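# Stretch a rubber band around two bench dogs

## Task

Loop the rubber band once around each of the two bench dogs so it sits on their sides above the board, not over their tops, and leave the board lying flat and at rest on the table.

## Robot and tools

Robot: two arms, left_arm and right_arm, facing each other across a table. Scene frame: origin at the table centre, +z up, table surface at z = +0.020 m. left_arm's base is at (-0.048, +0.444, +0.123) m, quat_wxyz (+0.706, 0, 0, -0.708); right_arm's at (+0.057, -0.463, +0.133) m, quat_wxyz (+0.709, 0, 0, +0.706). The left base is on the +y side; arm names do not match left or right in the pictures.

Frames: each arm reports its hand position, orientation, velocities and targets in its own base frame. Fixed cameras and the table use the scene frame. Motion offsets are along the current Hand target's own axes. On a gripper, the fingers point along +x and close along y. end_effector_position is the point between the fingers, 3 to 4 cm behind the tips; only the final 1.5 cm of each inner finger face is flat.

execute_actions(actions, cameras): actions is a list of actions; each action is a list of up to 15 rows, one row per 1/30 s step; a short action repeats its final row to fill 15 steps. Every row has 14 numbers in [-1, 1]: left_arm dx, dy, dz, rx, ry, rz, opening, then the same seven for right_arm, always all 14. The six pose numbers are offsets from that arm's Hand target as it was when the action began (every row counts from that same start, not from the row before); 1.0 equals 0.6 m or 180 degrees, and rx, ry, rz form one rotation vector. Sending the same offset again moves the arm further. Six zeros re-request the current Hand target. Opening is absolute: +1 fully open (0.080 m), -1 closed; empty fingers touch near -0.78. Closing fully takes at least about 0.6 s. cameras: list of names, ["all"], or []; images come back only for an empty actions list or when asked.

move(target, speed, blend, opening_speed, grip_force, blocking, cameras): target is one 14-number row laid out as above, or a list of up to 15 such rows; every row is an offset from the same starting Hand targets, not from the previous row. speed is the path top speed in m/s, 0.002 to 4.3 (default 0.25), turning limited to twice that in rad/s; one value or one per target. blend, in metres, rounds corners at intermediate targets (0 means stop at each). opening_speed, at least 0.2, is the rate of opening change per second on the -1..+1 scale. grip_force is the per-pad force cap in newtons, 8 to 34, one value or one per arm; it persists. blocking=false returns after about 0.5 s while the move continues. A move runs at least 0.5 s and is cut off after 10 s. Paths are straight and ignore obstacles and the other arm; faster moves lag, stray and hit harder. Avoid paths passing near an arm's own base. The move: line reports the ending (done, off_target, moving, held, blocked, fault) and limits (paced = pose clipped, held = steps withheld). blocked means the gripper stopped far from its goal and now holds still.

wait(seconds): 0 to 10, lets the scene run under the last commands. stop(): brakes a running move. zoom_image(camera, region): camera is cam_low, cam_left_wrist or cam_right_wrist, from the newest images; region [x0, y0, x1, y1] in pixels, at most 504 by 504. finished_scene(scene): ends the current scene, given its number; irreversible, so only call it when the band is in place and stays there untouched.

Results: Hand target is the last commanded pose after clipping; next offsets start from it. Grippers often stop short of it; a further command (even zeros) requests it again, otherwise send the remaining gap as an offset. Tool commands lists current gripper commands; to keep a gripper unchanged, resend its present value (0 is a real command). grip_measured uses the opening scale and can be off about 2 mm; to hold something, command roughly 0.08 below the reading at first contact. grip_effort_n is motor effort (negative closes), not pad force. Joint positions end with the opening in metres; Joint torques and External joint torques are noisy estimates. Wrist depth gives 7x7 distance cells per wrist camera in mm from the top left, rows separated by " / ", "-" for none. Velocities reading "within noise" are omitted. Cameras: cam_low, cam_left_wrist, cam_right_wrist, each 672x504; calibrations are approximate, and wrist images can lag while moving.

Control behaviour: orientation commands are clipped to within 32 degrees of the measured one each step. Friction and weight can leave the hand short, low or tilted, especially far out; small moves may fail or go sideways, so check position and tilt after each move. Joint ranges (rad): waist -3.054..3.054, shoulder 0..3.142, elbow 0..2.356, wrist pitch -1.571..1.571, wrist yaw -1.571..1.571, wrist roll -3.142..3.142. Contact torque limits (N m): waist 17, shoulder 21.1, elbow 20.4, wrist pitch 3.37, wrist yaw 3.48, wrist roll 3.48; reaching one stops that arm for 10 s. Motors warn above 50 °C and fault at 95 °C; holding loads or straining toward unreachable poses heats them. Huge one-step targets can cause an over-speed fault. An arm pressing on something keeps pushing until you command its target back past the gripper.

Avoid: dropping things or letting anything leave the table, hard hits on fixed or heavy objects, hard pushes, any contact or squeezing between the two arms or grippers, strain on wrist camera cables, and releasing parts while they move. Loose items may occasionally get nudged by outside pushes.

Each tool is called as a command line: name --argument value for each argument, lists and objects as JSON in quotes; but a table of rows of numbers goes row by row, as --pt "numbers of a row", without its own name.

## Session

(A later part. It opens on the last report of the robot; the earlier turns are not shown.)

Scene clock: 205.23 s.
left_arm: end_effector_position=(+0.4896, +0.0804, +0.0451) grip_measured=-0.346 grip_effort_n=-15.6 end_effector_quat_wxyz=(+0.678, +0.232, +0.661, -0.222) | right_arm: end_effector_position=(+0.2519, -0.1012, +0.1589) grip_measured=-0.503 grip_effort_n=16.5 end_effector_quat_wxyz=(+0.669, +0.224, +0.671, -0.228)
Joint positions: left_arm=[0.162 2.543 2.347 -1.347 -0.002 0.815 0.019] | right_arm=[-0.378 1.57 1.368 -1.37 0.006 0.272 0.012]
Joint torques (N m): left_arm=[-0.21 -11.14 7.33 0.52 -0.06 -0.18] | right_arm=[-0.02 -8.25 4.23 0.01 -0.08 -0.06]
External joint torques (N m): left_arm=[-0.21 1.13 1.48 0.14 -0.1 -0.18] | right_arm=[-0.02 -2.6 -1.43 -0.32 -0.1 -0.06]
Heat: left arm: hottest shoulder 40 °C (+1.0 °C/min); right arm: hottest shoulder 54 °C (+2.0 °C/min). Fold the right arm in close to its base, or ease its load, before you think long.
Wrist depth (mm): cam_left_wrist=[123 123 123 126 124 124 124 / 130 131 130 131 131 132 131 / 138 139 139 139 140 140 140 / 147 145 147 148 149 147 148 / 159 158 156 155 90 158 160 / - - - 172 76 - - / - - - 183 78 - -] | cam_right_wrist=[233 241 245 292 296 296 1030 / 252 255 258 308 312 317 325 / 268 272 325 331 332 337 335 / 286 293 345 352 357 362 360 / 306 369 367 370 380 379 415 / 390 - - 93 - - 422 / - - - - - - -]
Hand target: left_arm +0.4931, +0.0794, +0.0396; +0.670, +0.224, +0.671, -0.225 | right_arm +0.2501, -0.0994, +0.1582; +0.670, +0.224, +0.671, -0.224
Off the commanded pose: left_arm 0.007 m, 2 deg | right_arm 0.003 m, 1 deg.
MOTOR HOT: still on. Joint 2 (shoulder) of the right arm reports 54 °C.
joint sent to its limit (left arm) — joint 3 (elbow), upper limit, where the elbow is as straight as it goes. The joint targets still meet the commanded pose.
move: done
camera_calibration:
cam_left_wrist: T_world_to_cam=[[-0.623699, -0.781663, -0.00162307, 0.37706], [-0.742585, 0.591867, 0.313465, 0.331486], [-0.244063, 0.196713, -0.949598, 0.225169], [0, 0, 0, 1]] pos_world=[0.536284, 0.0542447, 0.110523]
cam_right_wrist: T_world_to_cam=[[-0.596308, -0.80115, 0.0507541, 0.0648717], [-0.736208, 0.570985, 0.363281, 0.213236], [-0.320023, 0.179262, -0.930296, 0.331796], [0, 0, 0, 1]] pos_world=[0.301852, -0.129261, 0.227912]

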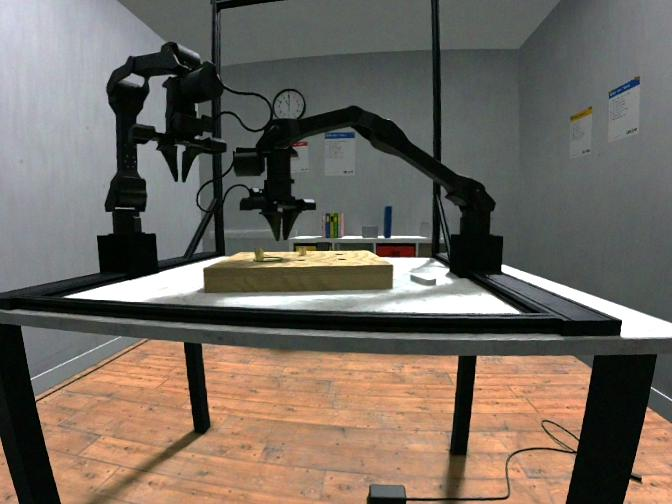

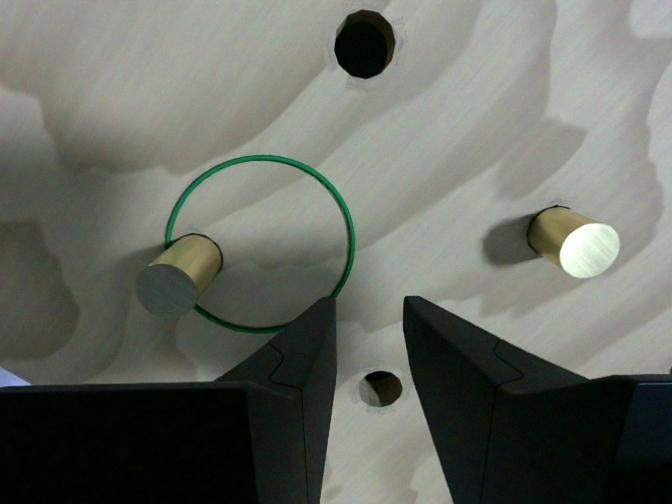

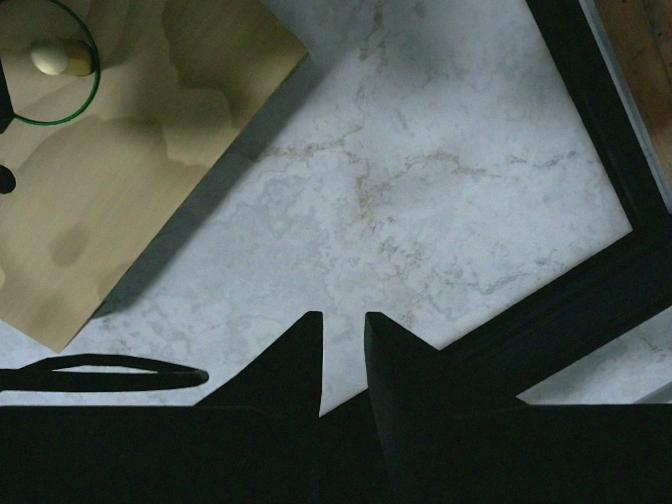

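move --target '[0.042,0.004,0.003,0,0,0,-0.35,0,0,0,0,0,0,-0.5]' --cameras '["cam_left_wrist","cam_low"]' --speed 0.08

zoom_image --camera "cam_low" --region '[220, 220, 320, 290]'

Scene clock: 209.00 s.
left_arm: end_effector_position=(+0.4931, +0.0808, +0.0214) grip_measured=-0.346 grip_effort_n=-15.1 end_effector_quat_wxyz=(+0.672, +0.229, +0.667, -0.225) | right_arm: end_effector_position=(+0.2519, -0.1012, +0.1589) grip_measured=-0.503 grip_effort_n=16.5 end_effector_quat_wxyz=(+0.669, +0.224, +0.671, -0.228)
Joint positions: left_arm=[0.162 2.593 2.347 -1.315 -0.002 0.815 0.019] | right_arm=[-0.378 1.57 1.368 -1.37 0.006 0.272 0.012]
Joint torques (N m): left_arm=[-0.16 -11.13 7.43 0.49 -0.03 -0.15] | right_arm=[0.12 -8.23 4.39 -0.01 -0.09 -0.06]
External joint torques (N m): left_arm=[-0.17 1.25 1.65 0.15 -0.06 -0.15] | right_arm=[0.08 -2.48 -1.33 -0.34 -0.09 -0.05]
Heat: left arm: hottest shoulder 41 °C (+2.0 °C/min); right arm: hottest shoulder 53 °C (+1.0 °C/min). Fold the right arm in close to its base, or ease its load, before you think long.
Wrist depth (mm): cam_left_wrist=[100 100 101 104 102 102 103 / - 106 107 108 108 108 109 / 113 113 113 115 115 116 116 / 121 120 122 122 123 124 121 / 128 99 129 128 90 132 134 / - - - 141 83 - - / - - - 152 79 - -] | cam_right_wrist=[235 241 245 290 286 297 1044 / 252 254 258 308 314 318 322 / 268 270 326 329 335 338 331 / 284 337 348 353 359 363 356 / 302 364 368 372 379 - 398 / 388 - - 93 - 418 428 / - - - - - - -]
Hand target: left_arm +0.4960, +0.0803, +0.0145; +0.670, +0.224, +0.671, -0.225 | right_arm +0.2501, -0.0994, +0.1582; +0.670, +0.224, +0.671, -0.224
Off the commanded pose: left_arm 0.008 m, 1 deg | right_arm 0.003 m, 1 deg.
MOTOR HOT: still on. Joint 2 (shoulder) of the right arm reports 53 °C.
joint sent to its limit (left arm) — joint 3 (elbow), upper limit, where the elbow is as straight as it goes. The joint targets still meet the commanded pose.
move: done
camera_calibration:
cam_left_wrist: T_world_to_cam=[[-0.623889, -0.781428, 0.011513, 0.379259], [-0.736787, 0.593032, 0.324744, 0.338141], [-0.260591, 0.194121, -0.945732, 0.211656], [0, 0, 0, 1]] pos_world=[0.540909, 0.054748, 0.0859941]
Images, in order (width x height): cam_low 672x504, cam_left_wrist 672x504.

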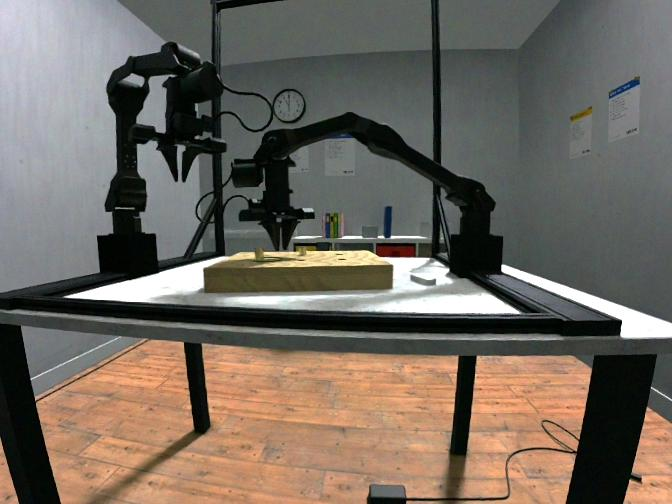

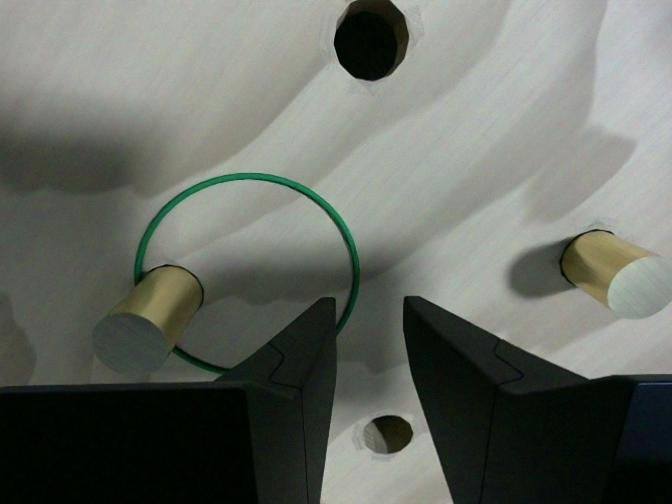

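Scaled by 5.040 from the camera's 672x504 image, which has a finer 960x720 frame.

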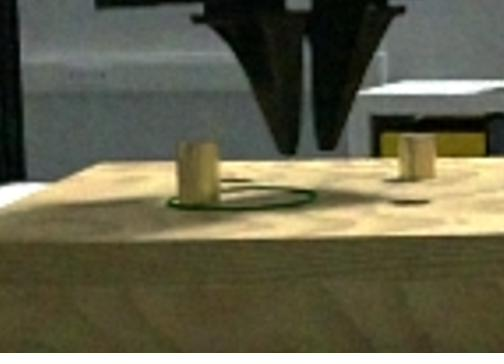

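move --target '[0.025,0.004,0.001,0,0,0,-0.35,0,0,0,0,0,0,-0.5]' --cameras '["cam_left_wrist","cam_low"]' --speed 0.05

zoom_image --camera "cam_low" --region '[220, 220, 320, 290]'

Scene clock: 212.27 s.
left_arm: end_effector_position=(+0.4958, +0.0813, +0.0071) grip_measured=-0.346 grip_effort_n=-15.6 end_effector_quat_wxyz=(+0.671, +0.228, +0.669, -0.226) | right_arm: end_effector_position=(+0.2519, -0.1012, +0.1589) grip_measured=-0.503 grip_effort_n=16.5 end_effector_quat_wxyz=(+0.669, +0.224, +0.671, -0.228)
Joint positions: left_arm=[0.162 2.623 2.347 -1.29 -0.002 0.815 0.019] | right_arm=[-0.378 1.57 1.368 -1.37 0.006 0.272 0.012]
Joint torques (N m): left_arm=[0.05 -11.19 7.27 0.47 -0.03 -0.07] | right_arm=[0.02 -8.38 4.27 -0.01 -0.09 -0.08]
External joint torques (N m): left_arm=[0.05 1.37 1.47 0.14 -0.06 -0.07] | right_arm=[0.05 -2.73 -1.46 -0.38 -0.11 -0.08]
Heat: left arm: hottest shoulder 42 °C (+3.0 °C/min); right arm: hottest shoulder 53 °C (+0.0 °C/min). Fold the right arm in close to its base, or ease its load, before you think long.
Wrist depth (mm): cam_left_wrist=[- 87 88 90 91 89 90 / 92 94 93 94 95 96 96 / 98 99 99 100 101 101 102 / 105 105 106 107 108 109 108 / 113 97 114 112 91 116 109 / - 85 - 123 83 - - / - - - 134 132 - -] | cam_right_wrist=[233 240 245 292 294 295 1025 / 178 256 259 310 313 317 324 / 267 270 323 329 334 338 344 / 286 335 351 354 368 365 357 / 301 361 366 369 379 380 377 / 387 - - 93 - - 425 / - - - - - - -]
Hand target: left_arm +0.4979, +0.0818, -0.0005; +0.670, +0.224, +0.671, -0.225 | right_arm +0.2501, -0.0994, +0.1582; +0.670, +0.224, +0.671, -0.224
Off the commanded pose: left_arm 0.008 m, 1 deg | right_arm 0.003 m, 1 deg.
MOTOR HOT: still on. Joint 2 (shoulder) of the right arm reports 53 °C.
joint sent to its limit (left arm) — joint 3 (elbow), upper limit, where the elbow is as straight as it goes. The joint targets still meet the commanded pose.
move: done
camera_calibration:
cam_left_wrist: T_world_to_cam=[[-0.623772, -0.781455, 0.0153906, 0.381354], [-0.735137, 0.593261, 0.328047, 0.343625], [-0.265484, 0.193312, -0.944536, 0.201241], [0, 0, 0, 1]] pos_world=[0.543916, 0.0552493, 0.0714855]
Images, in order (width x height): cam_low 672x504, cam_left_wrist 672x504.

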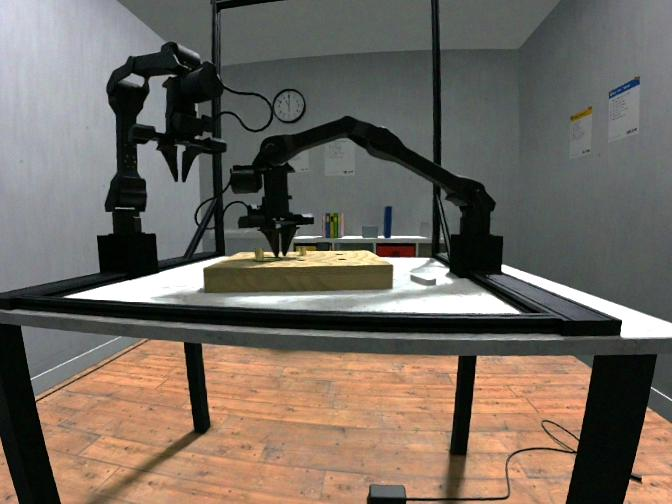

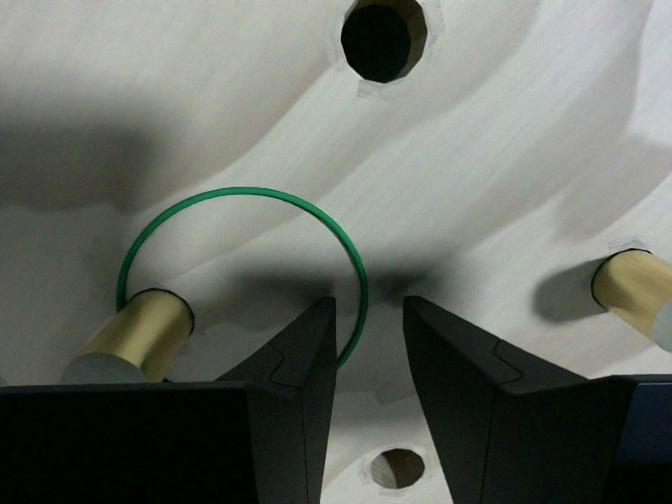

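Scaled by 5.040 from the camera's 672x504 image, which has a finer 960x720 frame.

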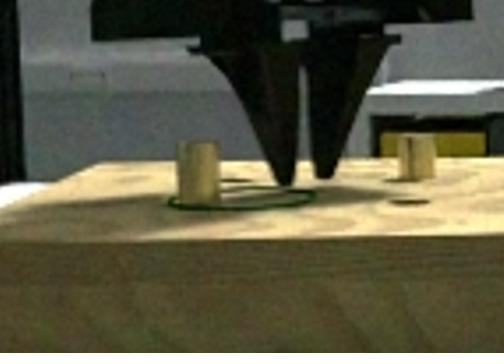

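move --target '[0.0065,0.002,0,0,0,0,-0.35,0,0,0,0,0,0,-0.5]' --cameras '["cam_left_wrist","cam_low"]' --speed 0.03

zoom_image --camera "cam_low" --region '[220, 220, 320, 290]'

Scene clock: 215.27 s.
left_arm: end_effector_position=(+0.4967, +0.0814, +0.0038) grip_measured=-0.346 grip_effort_n=-15.1 end_effector_quat_wxyz=(+0.671, +0.228, +0.668, -0.225) | right_arm: end_effector_position=(+0.2519, -0.1012, +0.1589) grip_measured=-0.503 grip_effort_n=16.5 end_effector_quat_wxyz=(+0.669, +0.224, +0.671, -0.228)
Joint positions: left_arm=[0.162 2.63 2.347 -1.282 -0.002 0.815 0.019] | right_arm=[-0.378 1.57 1.368 -1.37 0.006 0.272 0.012]
Joint torques (N m): left_arm=[0.1 -11 7.4 0.51 -0.03 -0.02] | right_arm=[0.05 -8.31 4.32 0.01 -0.07 -0.08]
External joint torques (N m): left_arm=[0.1 1.55 1.63 0.19 -0.07 -0.02] | right_arm=[0.03 -2.56 -1.35 -0.29 -0.09 -0.08]
Heat: left arm: hottest shoulder 43 °C (+4.0 °C/min); right arm: hottest shoulder 52 °C (+0.0 °C/min). Fold the right arm in close to its base, or ease its load, before you think long.
Wrist depth (mm): cam_left_wrist=[- 84 85 100 88 87 87 / - 89 90 91 91 93 92 / 95 95 96 97 97 98 99 / 102 102 103 104 104 105 106 / 109 98 109 109 91 112 102 / - - - 119 83 - - / - - - 129 128 - -] | cam_right_wrist=[232 240 245 291 293 297 1058 / 177 255 258 310 314 316 1084 / 268 271 326 330 330 341 337 / 285 334 350 352 356 362 355 / 298 362 366 372 381 371 368 / 383 - - 93 75 416 421 / - - - - - - -]
Hand target: left_arm +0.4987, +0.0826, -0.0044; +0.670, +0.224, +0.671, -0.225 | right_arm +0.2501, -0.0994, +0.1582; +0.670, +0.224, +0.671, -0.224
Off the commanded pose: left_arm 0.009 m, 1 deg | right_arm 0.003 m, 1 deg.
MOTOR HOT: still on. Joint 2 (shoulder) of the right arm reports 52 °C.
joint sent to its limit (left arm) — joint 3 (elbow), upper limit, where the elbow is as straight as it goes. The joint targets still meet the commanded pose.
move: off_target (left_arm)
camera_calibration:
cam_left_wrist: T_world_to_cam=[[-0.623796, -0.781447, 0.0147841, 0.382098], [-0.735406, 0.593238, 0.327485, 0.345495], [-0.264683, 0.193411, -0.944741, 0.197917], [0, 0, 0, 1]] pos_world=[0.544815, 0.0553491, 0.0681869]
Images, in order (width x height): cam_low 672x504, cam_left_wrist 672x504.

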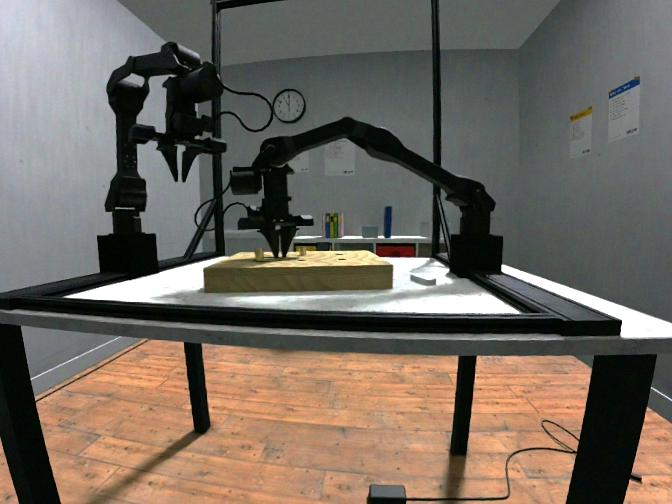

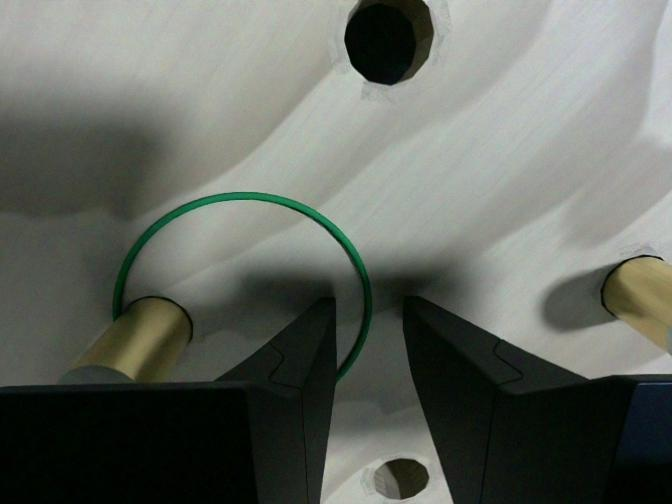

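Scaled by 5.040 from the camera's 672x504 image, which has a finer 960x720 frame.

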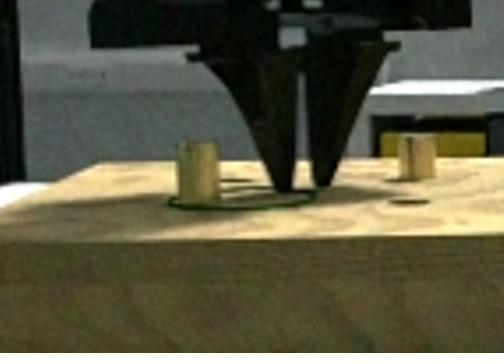

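move --pt "0.005 0.001 0 0 0 0 -0.35 0 0 0 0 0 0 -0.5" --pt "0.005 0.001 0 0 0 0 -0.85 0 0 0 0 0 0 -0.5" --cameras '["cam_left_wrist","cam_low"]' --speed 0.03 --opening_speed 0.6

zoom_image --camera "cam_low" --region '[220, 220, 320, 290]'

Scene clock: 220.07 s.
left_arm: end_effector_position=(+0.4976, +0.0826, +0.0022) grip_measured=-0.763 grip_effort_n=-68.1 end_effector_quat_wxyz=(+0.672, +0.229, +0.668, -0.224) | right_arm: end_effector_position=(+0.2519, -0.1012, +0.1589) grip_measured=-0.503 grip_effort_n=16.5 end_effector_quat_wxyz=(+0.669, +0.224, +0.671, -0.228)
Joint positions: left_arm=[0.163 2.633 2.347 -1.276 -0.005 0.815 0.001] | right_arm=[-0.378 1.57 1.368 -1.37 0.006 0.272 0.012]
Joint torques (N m): left_arm=[-0.01 -10.65 7.28 0.39 0.06 0] | right_arm=[-0.04 -8.23 4.31 0.03 -0.09 -0.08]
External joint torques (N m): left_arm=[-0.03 1.93 1.47 0.04 0.03 0.01] | right_arm=[-0.02 -2.53 -1.39 -0.31 -0.1 -0.08]
Heat: left arm: hottest shoulder 44 °C (+5.1 °C/min); right arm: hottest shoulder 52 °C (-1.0 °C/min). Fold the right arm in close to its base, or ease its load, before you think long.
Wrist depth (mm): cam_left_wrist=[- 84 84 86 87 85 86 / - 89 90 90 90 91 91 / 94 95 95 96 96 97 97 / 101 101 102 102 103 104 104 / 108 98 110 107 108 112 109 / - - - - 64 - - / - - - - 65 - -] | cam_right_wrist=[174 241 244 291 294 297 1053 / 174 255 257 310 313 316 1094 / 268 270 325 328 334 339 337 / 286 334 348 354 357 362 356 / 298 359 364 372 376 350 373 / - 385 - 93 - 420 426 / - - - - - - -]
Hand target: left_arm +0.4990, +0.0832, -0.0074; +0.670, +0.224, +0.671, -0.225 | right_arm +0.2501, -0.0994, +0.1582; +0.670, +0.224, +0.671, -0.224
Off the commanded pose: left_arm 0.010 m, 1 deg | right_arm 0.003 m, 1 deg.
MOTOR HOT: still on. Joint 2 (shoulder) of the right arm reports 52 °C.
joint sent to its limit (left arm) — joint 3 (elbow), upper limit, where the elbow is as straight as it goes. The joint targets still meet the commanded pose.
move: off_target (left_arm); target 2's new opening was sent with left_arm's hand 0.010 m and 1 deg from that target
camera_calibration:
cam_left_wrist: T_world_to_cam=[[-0.622919, -0.782213, 0.0107066, 0.383251], [-0.736798, 0.591242, 0.327965, 0.346721], [-0.262869, 0.196407, -0.944629, 0.195213], [0, 0, 0, 1]] pos_world=[0.545513, 0.0564464, 0.0665879]
Images, in order (width x height): cam_low 672x504, cam_left_wrist 672x504.

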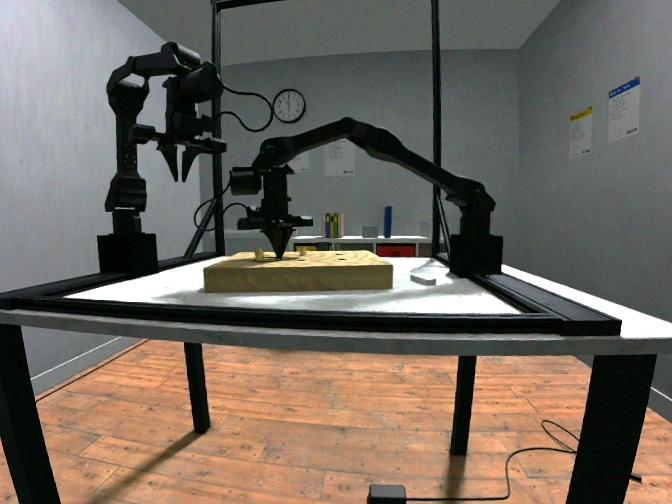

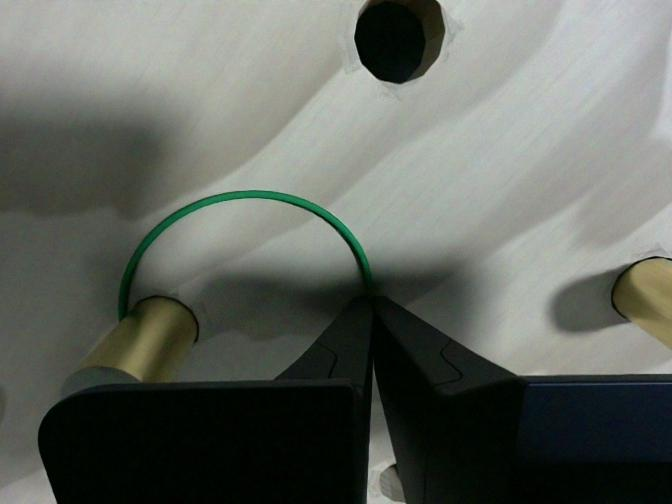

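Scaled by 5.040 from the camera's 672x504 image, which has a finer 960x720 frame.

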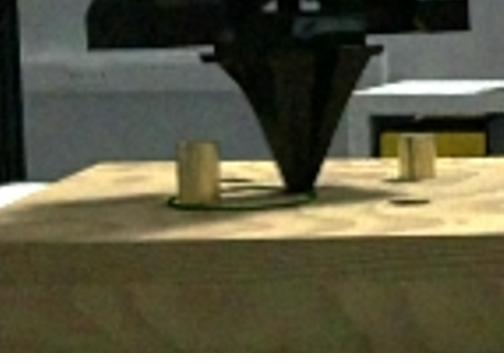

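move --pt "-0.06 -0.01 0 0 0 0 -0.9 0 0 0 0 0 0 -0.5" --pt "-0.09 -0.09 0 0 0 0 -0.9 0 0 0 0 0 0 -0.5" --cameras '["cam_left_wrist","cam_low"]' --speed 0.1 --blend 0.005

zoom_image --camera "cam_low" --region '[220, 210, 340, 290]'

Scene clock: 225.20 s.
left_arm: end_effector_position=(+0.4678, +0.0442, +0.0417) grip_measured=-0.763 grip_effort_n=-68.1 end_effector_quat_wxyz=(+0.666, +0.226, +0.674, -0.225) | right_arm: end_effector_position=(+0.2519, -0.1012, +0.1589) grip_measured=-0.503 grip_effort_n=16.5 end_effector_quat_wxyz=(+0.669, +0.224, +0.671, -0.228)
Joint positions: left_arm=[0.092 2.431 2.129 -1.278 -0.006 0.742 0.001] | right_arm=[-0.378 1.57 1.368 -1.37 0.006 0.272 0.012]
Joint torques (N m): left_arm=[-0.5 -14.68 4.47 0.15 0.14 -0.18] | right_arm=[-0.08 -8.19 4.34 0.02 -0.05 -0.08]
External joint torques (N m): left_arm=[-0.5 -2.87 -1.35 -0.16 0.11 -0.18] | right_arm=[-0.08 -2.51 -1.35 -0.32 -0.06 -0.08]
Motor temperatures (°C): left_arm=[24 46 33 26 29 24] | right_arm=[22 51 32 24 26 30]
Heat: left arm: hottest shoulder 46 °C (+7.1 °C/min); right arm: hottest shoulder 51 °C (-2.0 °C/min). Fold the right arm in close to its base, or ease its load, before you think long.
Wrist depth (mm): cam_left_wrist=[118 118 119 120 121 121 124 / 125 125 127 127 128 129 130 / 133 134 135 136 137 138 140 / 134 143 143 146 143 149 150 / 154 155 156 94 154 160 162 / - - - - 64 - - / - - - - 65 - -] | cam_right_wrist=[233 240 244 287 293 297 1049 / 252 256 259 309 312 316 323 / 267 270 325 330 332 337 344 / 286 336 350 352 363 365 358 / 303 371 370 370 378 364 377 / - - - 93 - 425 438 / - - - - - - -]
Hand target: left_arm +0.4666, +0.0402, +0.0467; +0.670, +0.224, +0.671, -0.225 | right_arm +0.2501, -0.0994, +0.1582; +0.670, +0.224, +0.671, -0.224
Off the commanded pose: left_arm 0.006 m, 1 deg | right_arm 0.003 m, 1 deg.
MOTOR HOT: still on. Joint 2 (shoulder) of the right arm reports 51 °C.
move: done
camera_calibration:
cam_left_wrist: T_world_to_cam=[[-0.620569, -0.783846, 0.0218693, 0.332721], [-0.732629, 0.589512, 0.340193, 0.332181], [-0.279551, 0.195091, -0.940101, 0.240016], [0, 0, 0, 1]] pos_world=[0.516939, 0.0181521, 0.105357]
Images, in order (width x height): cam_low 672x504, cam_left_wrist 672x504.

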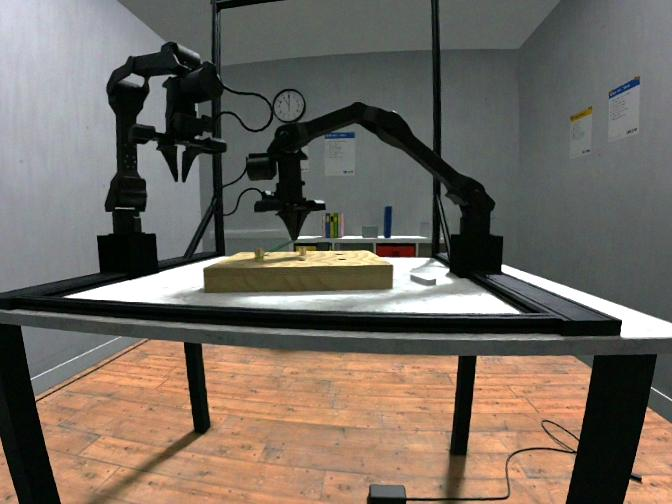

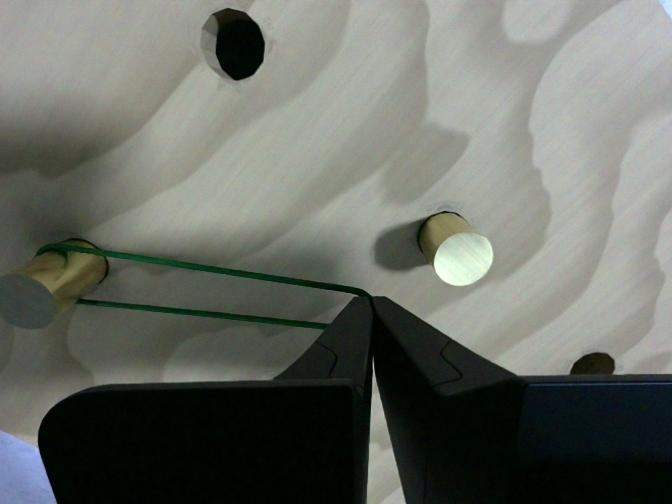

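Scaled by 4.200 from the camera's 672x504 image, which has a finer 960x720 frame.

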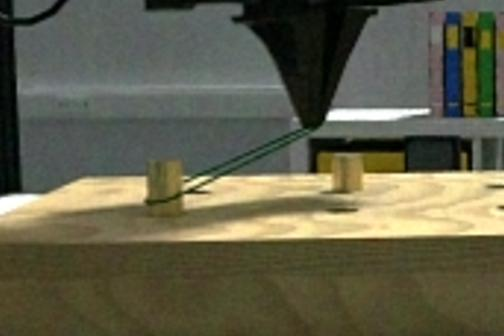

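move --target '[-0.005,-0.085,0.024,0,0,0,-0.95,0,0,0,0,0,0,-0.5]' --cameras '["all"]' --speed 0.1

zoom_image --camera "cam_low" --region '[220, 210, 340, 290]'

zoom_image --camera "cam_left_wrist" --region '[200, 150, 500, 350]'

Scene clock: 231.20 s.
left_arm: end_effector_position=(+0.4526, +0.0016, +0.0452) grip_measured=-0.763 grip_effort_n=-68.1 end_effector_quat_wxyz=(+0.671, +0.228, +0.672, -0.215) | right_arm: end_effector_position=(+0.2519, -0.1012, +0.1589) grip_measured=-0.503 grip_effort_n=16.5 end_effector_quat_wxyz=(+0.669, +0.224, +0.671, -0.228)
Joint positions: left_arm=[-0.002 2.328 1.962 -1.2 -0.017 0.634 0.001] | right_arm=[-0.378 1.57 1.368 -1.37 0.006 0.272 0.012]
Joint torques (N m): left_arm=[-1.52 -14.21 4.15 -0.14 0.56 -0.2] | right_arm=[0.14 -8.25 4.33 0.01 -0.07 -0.07]
External joint torques (N m): left_arm=[-1.52 -3.05 -1.63 -0.47 0.54 -0.2] | right_arm=[0.14 -2.54 -1.39 -0.34 -0.09 -0.07]
Motor temperatures (°C): left_arm=[24 51 32 26 29 24] | right_arm=[22 50 32 24 26 30]
Heat: left arm: hottest shoulder 51 °C (+11.1 °C/min); right arm: hottest shoulder 50 °C (-4.1 °C/min). Heating fast: the left arm's shoulder motor: a push or a pull is the cause, and it goes on while you think. Ease it with your next call, before anything else. Fold the right arm in close to its base, or ease its load, before you think long.
Wrist depth (mm): cam_left_wrist=[123 124 124 124 124 127 168 / 131 133 132 132 133 134 179 / 140 140 141 141 141 142 144 / 148 150 151 149 151 152 153 / 159 160 160 94 158 164 164 / - - - - 64 - - / - - - - 65 - -] | cam_right_wrist=[234 241 244 290 294 296 1030 / 252 255 257 311 313 317 326 / 267 270 323 330 334 340 341 / 287 335 348 351 358 372 366 / 305 368 369 371 381 382 401 / 384 386 - 93 75 420 425 / - - - - - - -]
Hand target: left_arm +0.4473, -0.0093, +0.0497; +0.670, +0.224, +0.671, -0.225 | right_arm +0.2501, -0.0994, +0.1582; +0.670, +0.224, +0.671, -0.224
Off the commanded pose: left_arm 0.013 m, 1 deg | right_arm 0.003 m, 1 deg.
MOTOR HOT: joint 2 (shoulder) of the left arm reports 51 °C; the controller stops that arm at 95 °C. To cool a motor, set the load down, stop pushing, or move to a pose that needs little force.
MOTOR HOT: still on. Joint 2 (shoulder) of the right arm reports 50 °C.
move: off_target (left_arm)
camera_calibration:
cam_left_wrist: T_world_to_cam=[[-0.610378, -0.792102, 0.00374527, 0.286031], [-0.745206, 0.575831, 0.336285, 0.350828], [-0.268528, 0.20247, -0.941753, 0.242445], [0, 0, 0, 1]] pos_world=[0.50113, -0.0245397, 0.109274]
cam_right_wrist: T_world_to_cam=[[-0.596308, -0.80115, 0.0507541, 0.0648717], [-0.736208, 0.570985, 0.363281, 0.213236], [-0.320023, 0.179262, -0.930296, 0.331796], [0, 0, 0, 1]] pos_world=[0.301852, -0.129261, 0.227912]

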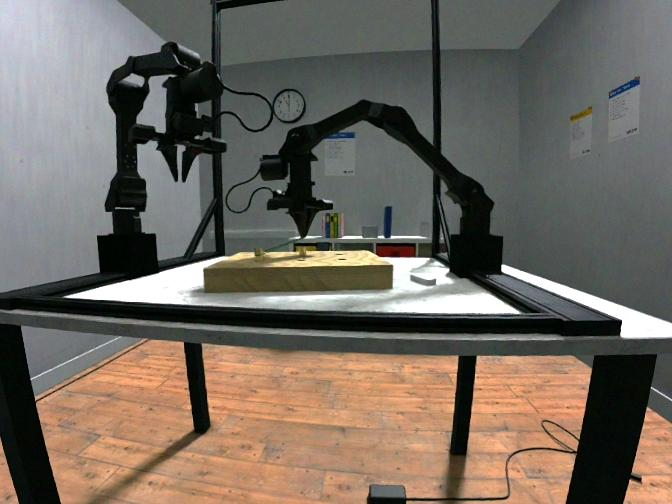

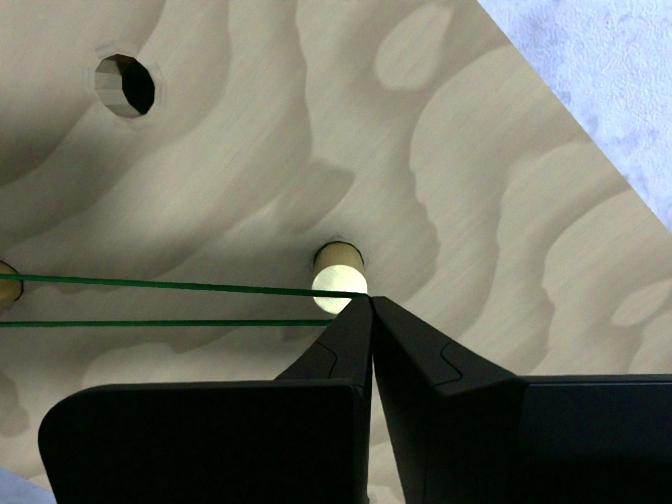

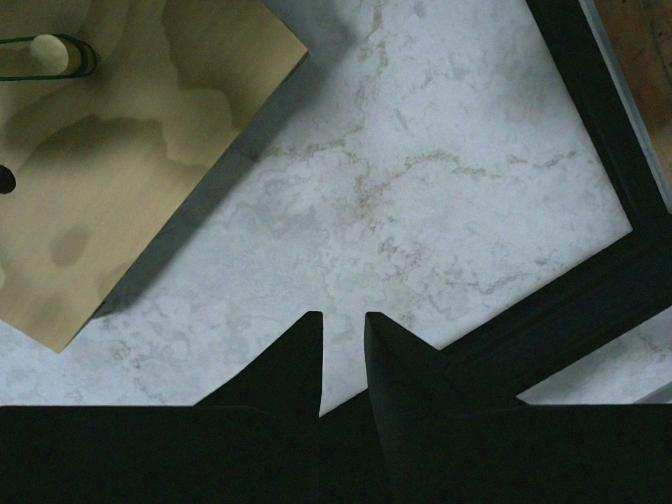

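Scaled by 4.200 from the camera's 672x504 image, which has a finer 960x720 frame.

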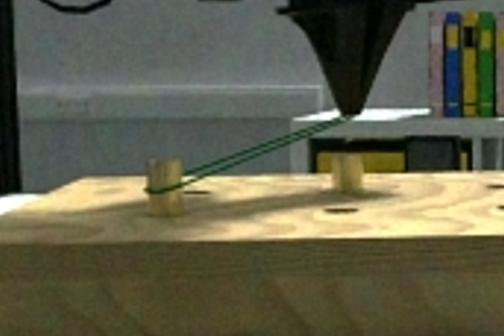

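Scaled by 1.680 from the camera's 672x504 image, which has a finer 960x720 frame.

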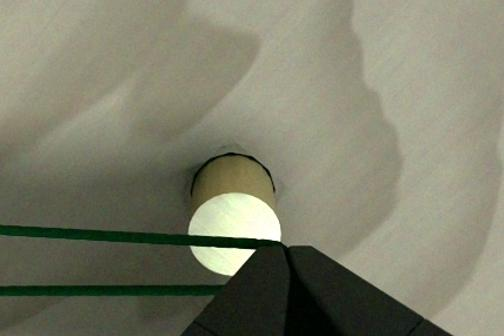

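move --target '[0.012,-0.033,0.007,0,0,0,-0.95,0,0,0,0,0,0,-0.5]' --cameras '["cam_low","cam_left_wrist"]' --speed 0.1

zoom_image --camera "cam_low" --region '[220, 210, 340, 290]'

zoom_image --camera "cam_left_wrist" --region '[200, 150, 500, 350]'

Scene clock: 235.33 s.
left_arm: end_effector_position=(+0.4452, -0.0138, +0.0391) grip_measured=-0.763 grip_effort_n=-68.1 end_effector_quat_wxyz=(+0.673, +0.228, +0.672, -0.211) | right_arm: end_effector_position=(+0.2519, -0.1012, +0.1589) grip_measured=-0.503 grip_effort_n=16.5 end_effector_quat_wxyz=(+0.669, +0.224, +0.671, -0.228)
Joint positions: left_arm=[-0.038 2.297 1.883 -1.149 -0.022 0.593 0.001] | right_arm=[-0.378 1.57 1.368 -1.37 0.006 0.272 0.012]
Joint torques (N m): left_arm=[-1.78 -13.8 4.07 -0.2 0.71 -0.17] | right_arm=[0.16 -8.29 4.32 0 -0.09 -0.08]
External joint torques (N m): left_arm=[-1.78 -2.98 -1.64 -0.56 0.69 -0.17] | right_arm=[0.14 -2.68 -1.3 -0.33 -0.1 -0.08]
Heat: left arm: hottest shoulder 51 °C (+11.1 °C/min); right arm: hottest shoulder 50 °C (-4.0 °C/min). Heating fast: the left arm's shoulder motor: a push or a pull is the cause, and it goes on while you think. Ease it with your next call, before anything else. Fold the right arm in close to its base, or ease its load, before you think long.
Wrist depth (mm): cam_left_wrist=[120 119 119 119 121 163 163 / 135 127 127 127 127 169 176 / 136 136 136 136 135 136 185 / 146 146 145 144 146 145 148 / 157 157 155 93 152 157 157 / - - - - 64 - - / - - - - 65 - -] | cam_right_wrist=[234 241 245 290 295 296 1030 / 253 255 259 309 314 317 327 / 268 270 326 326 334 338 338 / 287 292 345 353 355 357 352 / 308 371 366 371 380 - 399 / 384 389 - 93 - 423 425 / - - - - - - -]
Hand target: left_arm +0.4387, -0.0276, +0.0425; +0.670, +0.224, +0.671, -0.225 | right_arm +0.2501, -0.0994, +0.1582; +0.670, +0.224, +0.671, -0.224
Off the commanded pose: left_arm 0.016 m, 2 deg | right_arm 0.003 m, 1 deg.
MOTOR HOT: still on. Joint 2 (shoulder) of the left arm reports 51 °C.
MOTOR HOT: still on. Joint 2 (shoulder) of the right arm reports 50 °C.
move: off_target (left_arm)
camera_calibration:
cam_left_wrist: T_world_to_cam=[[-0.606317, -0.79522, -0.00218299, 0.267763], [-0.749537, 0.570565, 0.335634, 0.358149], [-0.265657, 0.205137, -0.94199, 0.236521], [0, 0, 0, 1]] pos_world=[0.493628, -0.0399362, 0.103178]
Images, in order (width x height): cam_low 672x504, cam_left_wrist 672x504.

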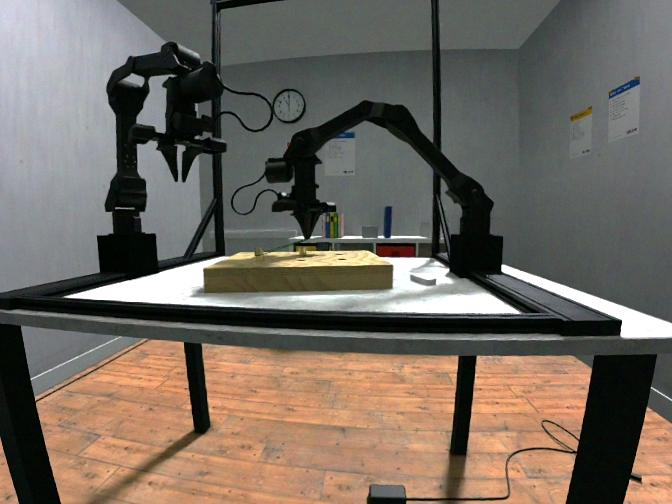

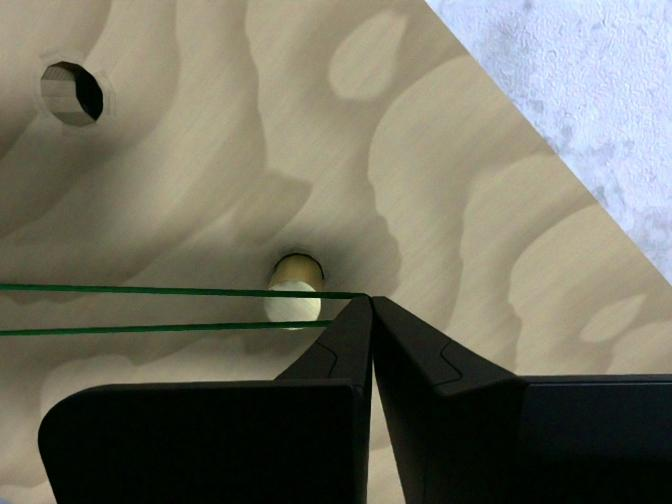

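Scaled by 4.200 from the camera's 672x504 image, which has a finer 960x720 frame.

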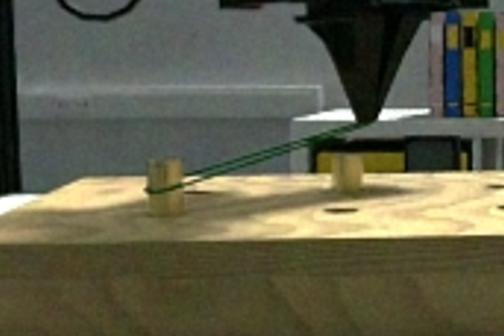

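Scaled by 1.680 from the camera's 672x504 image, which has a finer 960x720 frame.

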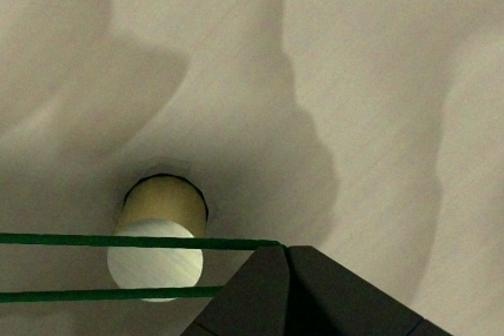

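move --pt "0 0 0.009 0 0 0 -0.95 0 0 0 0 0 0 -0.5" --pt "0.055 -0.003 0.009 0 0 0 -0.95 0 0 0 0 0 0 -0.5" --cameras '["cam_low","cam_left_wrist","cam_right_wrist"]' --speed 0.1

zoom_image --camera "cam_low" --region '[220, 210, 340, 290]'

zoom_image --camera "cam_left_wrist" --region '[200, 150, 500, 350]'

Scene clock: 243.80 s.
left_arm: end_effector_position=(+0.4511, -0.0175, +0.0228) grip_measured=-0.763 grip_effort_n=-68.1 end_effector_quat_wxyz=(+0.686, +0.230, +0.659, -0.207) | right_arm: end_effector_position=(+0.2519, -0.1012, +0.1589) grip_measured=-0.503 grip_effort_n=16.5 end_effector_quat_wxyz=(+0.669, +0.224, +0.671, -0.228)
Joint positions: left_arm=[-0.046 2.303 1.826 -1.049 -0.022 0.582 0.001] | right_arm=[-0.378 1.57 1.368 -1.37 0.006 0.272 0.012]
Joint torques (N m): left_arm=[-2.3 -9.48 4.14 -0.06 0.68 -0.17] | right_arm=[0.17 -8.28 4.38 0 -0.08 -0.09]
External joint torques (N m): left_arm=[-2.27 1.47 -1.6 -0.47 0.65 -0.17] | right_arm=[0.16 -2.53 -1.38 -0.36 -0.09 -0.09]
Heat: left arm: hottest shoulder 54 °C (+14.0 °C/min); right arm: hottest shoulder 49 °C (-7.0 °C/min). Fold the left arm in close to its base, or ease its load, before you think long. Fold the right arm in close to its base, or ease its load, before you think long.
Wrist depth (mm): cam_left_wrist=[110 108 108 107 108 150 149 / 115 115 114 114 112 157 158 / 124 122 121 121 121 120 165 / 131 130 130 128 128 127 128 / 140 139 135 93 133 136 135 / - - - - 64 - - / - - - - 65 - -] | cam_right_wrist=[232 241 244 291 296 297 1049 / 253 255 259 - 317 316 328 / 268 272 324 329 334 348 333 / 286 292 351 352 356 365 354 / 307 370 367 370 379 377 442 / - - - 93 - 419 425 / - - - - - - -]
Hand target: left_arm +0.4419, -0.0323, +0.0095; +0.670, +0.224, +0.671, -0.225 | right_arm +0.2501, -0.0994, +0.1582; +0.670, +0.224, +0.671, -0.224
Off the commanded pose: left_arm 0.022 m, 3 deg | right_arm 0.003 m, 1 deg.
MOTOR HOT: still on. Joint 2 (shoulder) of the left arm reports 54 °C.
MOTOR HOT: still on. Joint 2 (shoulder) of the right arm reports 49 °C.
move: off_target (left_arm)
camera_calibration:
cam_left_wrist: T_world_to_cam=[[-0.603346, -0.79714, -0.023277, 0.267498], [-0.763304, 0.56879, 0.30634, 0.376956], [-0.230956, 0.202596, -0.951638, 0.208059], [0, 0, 0, 1]] pos_world=[0.497178, -0.043328, 0.0887467]
cam_right_wrist: T_world_to_cam=[[-0.596308, -0.80115, 0.0507541, 0.0648717], [-0.736208, 0.570985, 0.363281, 0.213236], [-0.320023, 0.179262, -0.930296, 0.331796], [0, 0, 0, 1]] pos_world=[0.301852, -0.129261, 0.227912]

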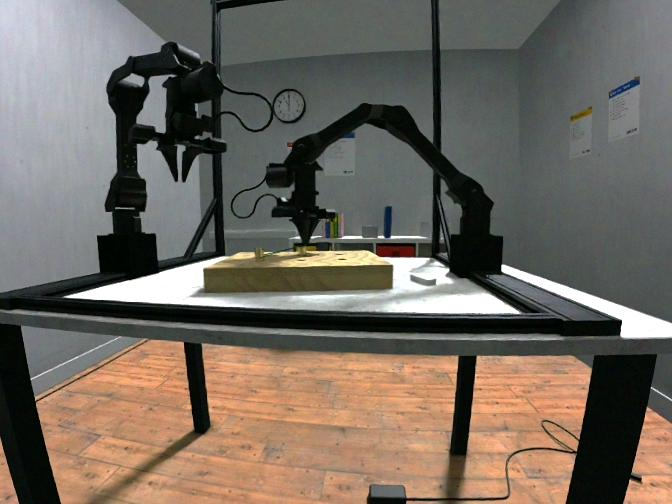

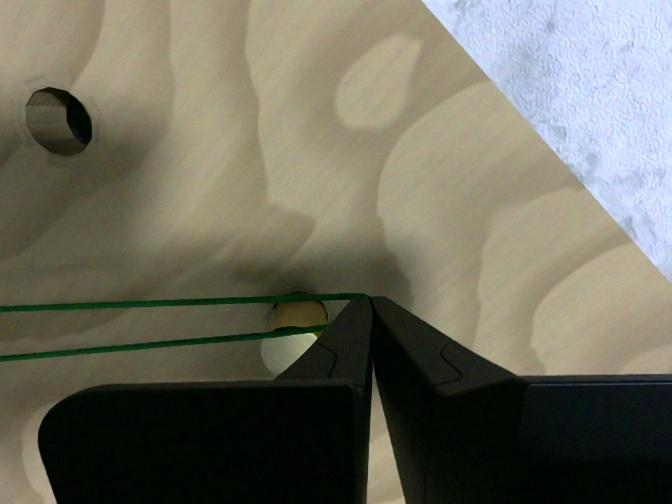

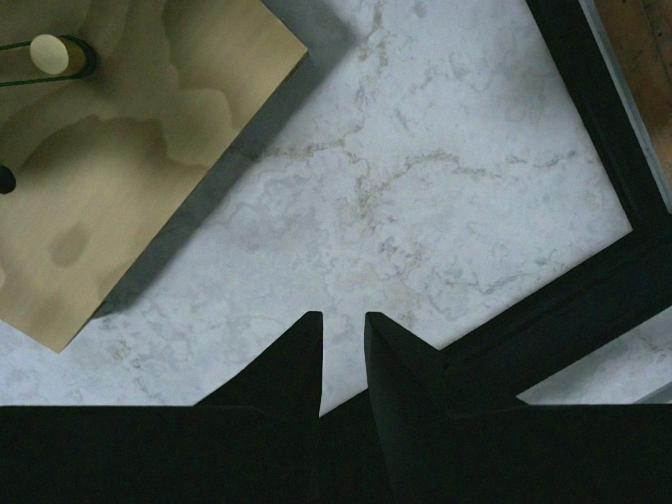

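Scaled by 4.200 from the camera's 672x504 image, which has a finer 960x720 frame.

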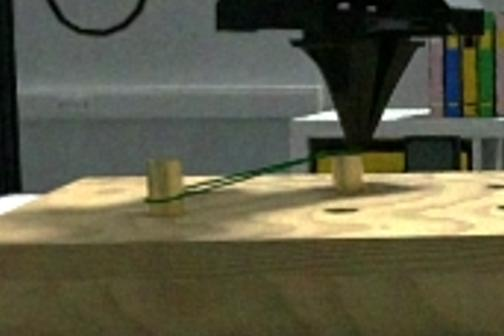

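Scaled by 1.680 from the camera's 672x504 image, which has a finer 960x720 frame.

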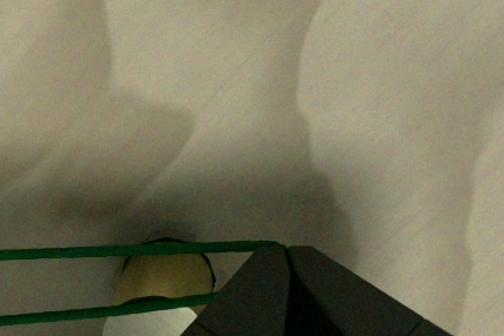

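move --pt "-0.05 0 0 0 0 0 -0.95 0 0 0 0 0 0 -0.5" --pt "-0.05 0 -0.01 0 0 0 -0.95 0 0 0 0 0 0 -0.5" --pt "-0.015 -0.005 -0.014 0 0 0 -0.95 0 0 0 0 0 0 -0.5" --cameras '["cam_low","cam_left_wrist"]' --speed 0.1

zoom_image --camera "cam_low" --region '[220, 210, 340, 290]'

zoom_image --camera "cam_left_wrist" --region '[200, 200, 440, 360]'

Scene clock: 250.47 s.
left_arm: end_effector_position=(+0.4413, -0.0154, +0.0195) grip_measured=-0.763 grip_effort_n=-68.1 end_effector_quat_wxyz=(+0.677, +0.227, +0.669, -0.208) | right_arm: end_effector_position=(+0.2519, -0.1012, +0.1589) grip_measured=-0.503 grip_effort_n=16.5 end_effector_quat_wxyz=(+0.669, +0.224, +0.671, -0.228)
Joint positions: left_arm=[-0.043 2.289 1.789 -1.052 -0.023 0.582 0.001] | right_arm=[-0.378 1.57 1.368 -1.37 0.006 0.272 0.012]
Joint torques (N m): left_arm=[-2.14 -12.61 3.69 -0.21 0.75 -0.01] | right_arm=[0.11 -8.3 4.35 0.02 -0.06 -0.07]
External joint torques (N m): left_arm=[-2.15 -1.86 -1.93 -0.55 0.74 -0.01] | right_arm=[0.12 -2.59 -1.37 -0.33 -0.08 -0.07]
Heat: left arm: hottest shoulder 54 °C (+14.1 °C/min); right arm: hottest shoulder 49 °C (-8.1 °C/min). Fold the left arm in close to its base, or ease its load, before you think long. Fold the right arm in close to its base, or ease its load, before you think long.
Wrist depth (mm): cam_left_wrist=[104 105 104 104 105 146 147 / 112 111 111 110 110 113 156 / 118 118 118 117 117 117 164 / 127 126 126 126 126 125 125 / 134 134 110 94 131 135 134 / - - - - 64 - - / - - - - 65 - -] | cam_right_wrist=[233 241 243 291 294 295 1044 / 252 255 258 308 310 316 330 / 267 270 322 - 334 338 345 / 287 294 355 351 355 361 355 / 304 368 368 371 381 394 401 / 390 - - 93 - - 427 / - - - - - - -]
Hand target: left_arm +0.4334, -0.0297, +0.0186; +0.670, +0.224, +0.671, -0.225 | right_arm +0.2501, -0.0994, +0.1582; +0.670, +0.224, +0.671, -0.224
Off the commanded pose: left_arm 0.016 m, 2 deg | right_arm 0.003 m, 1 deg.
MOTOR HOT: still on. Joint 2 (shoulder) of the left arm reports 54 °C.
MOTOR HOT: still on. Joint 2 (shoulder) of the right arm reports 49 °C.
move: off_target (left_arm)
camera_calibration:
cam_left_wrist: T_world_to_cam=[[-0.601318, -0.798949, -0.00986843, 0.261988], [-0.75687, 0.565604, 0.327474, 0.366109], [-0.256053, 0.204385, -0.944809, 0.213169], [0, 0, 0, 1]] pos_world=[0.489218, -0.0413262, 0.0840981]
Images, in order (width x height): cam_low 672x504, cam_left_wrist 672x504.

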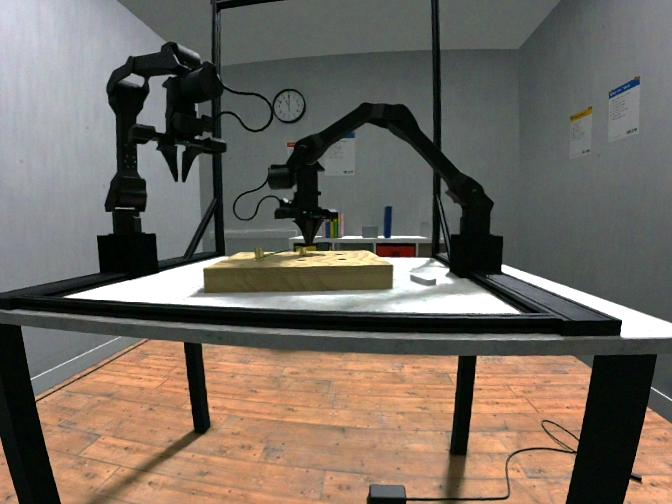

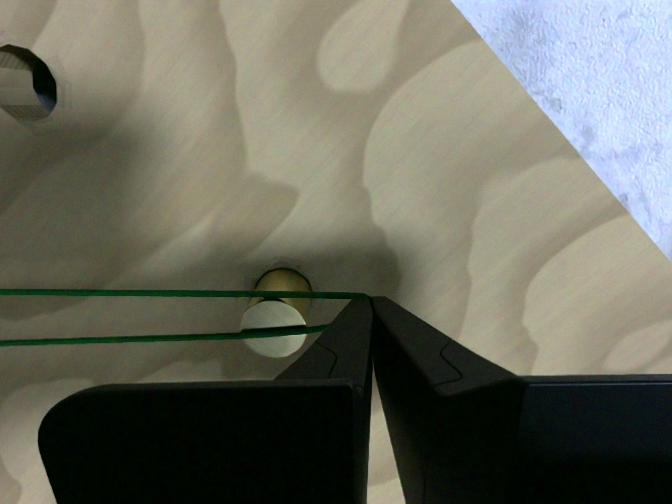

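Scaled by 4.200 from the camera's 672x504 image, which has a finer 960x720 frame.

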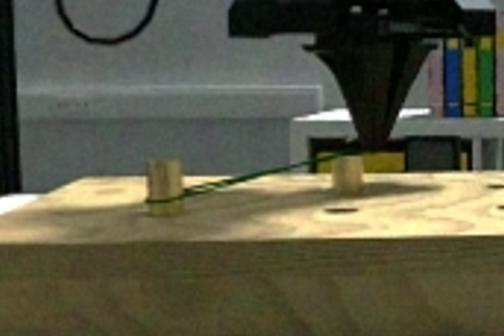

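Scaled by 2.100 from the camera's 672x504 image, which has a finer 960x720 frame.

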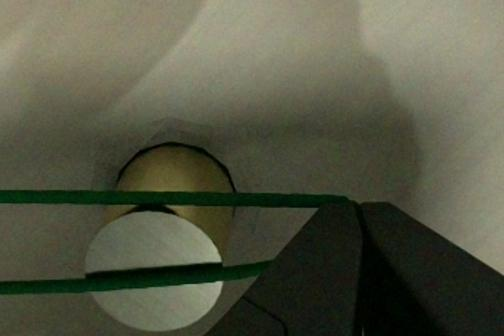

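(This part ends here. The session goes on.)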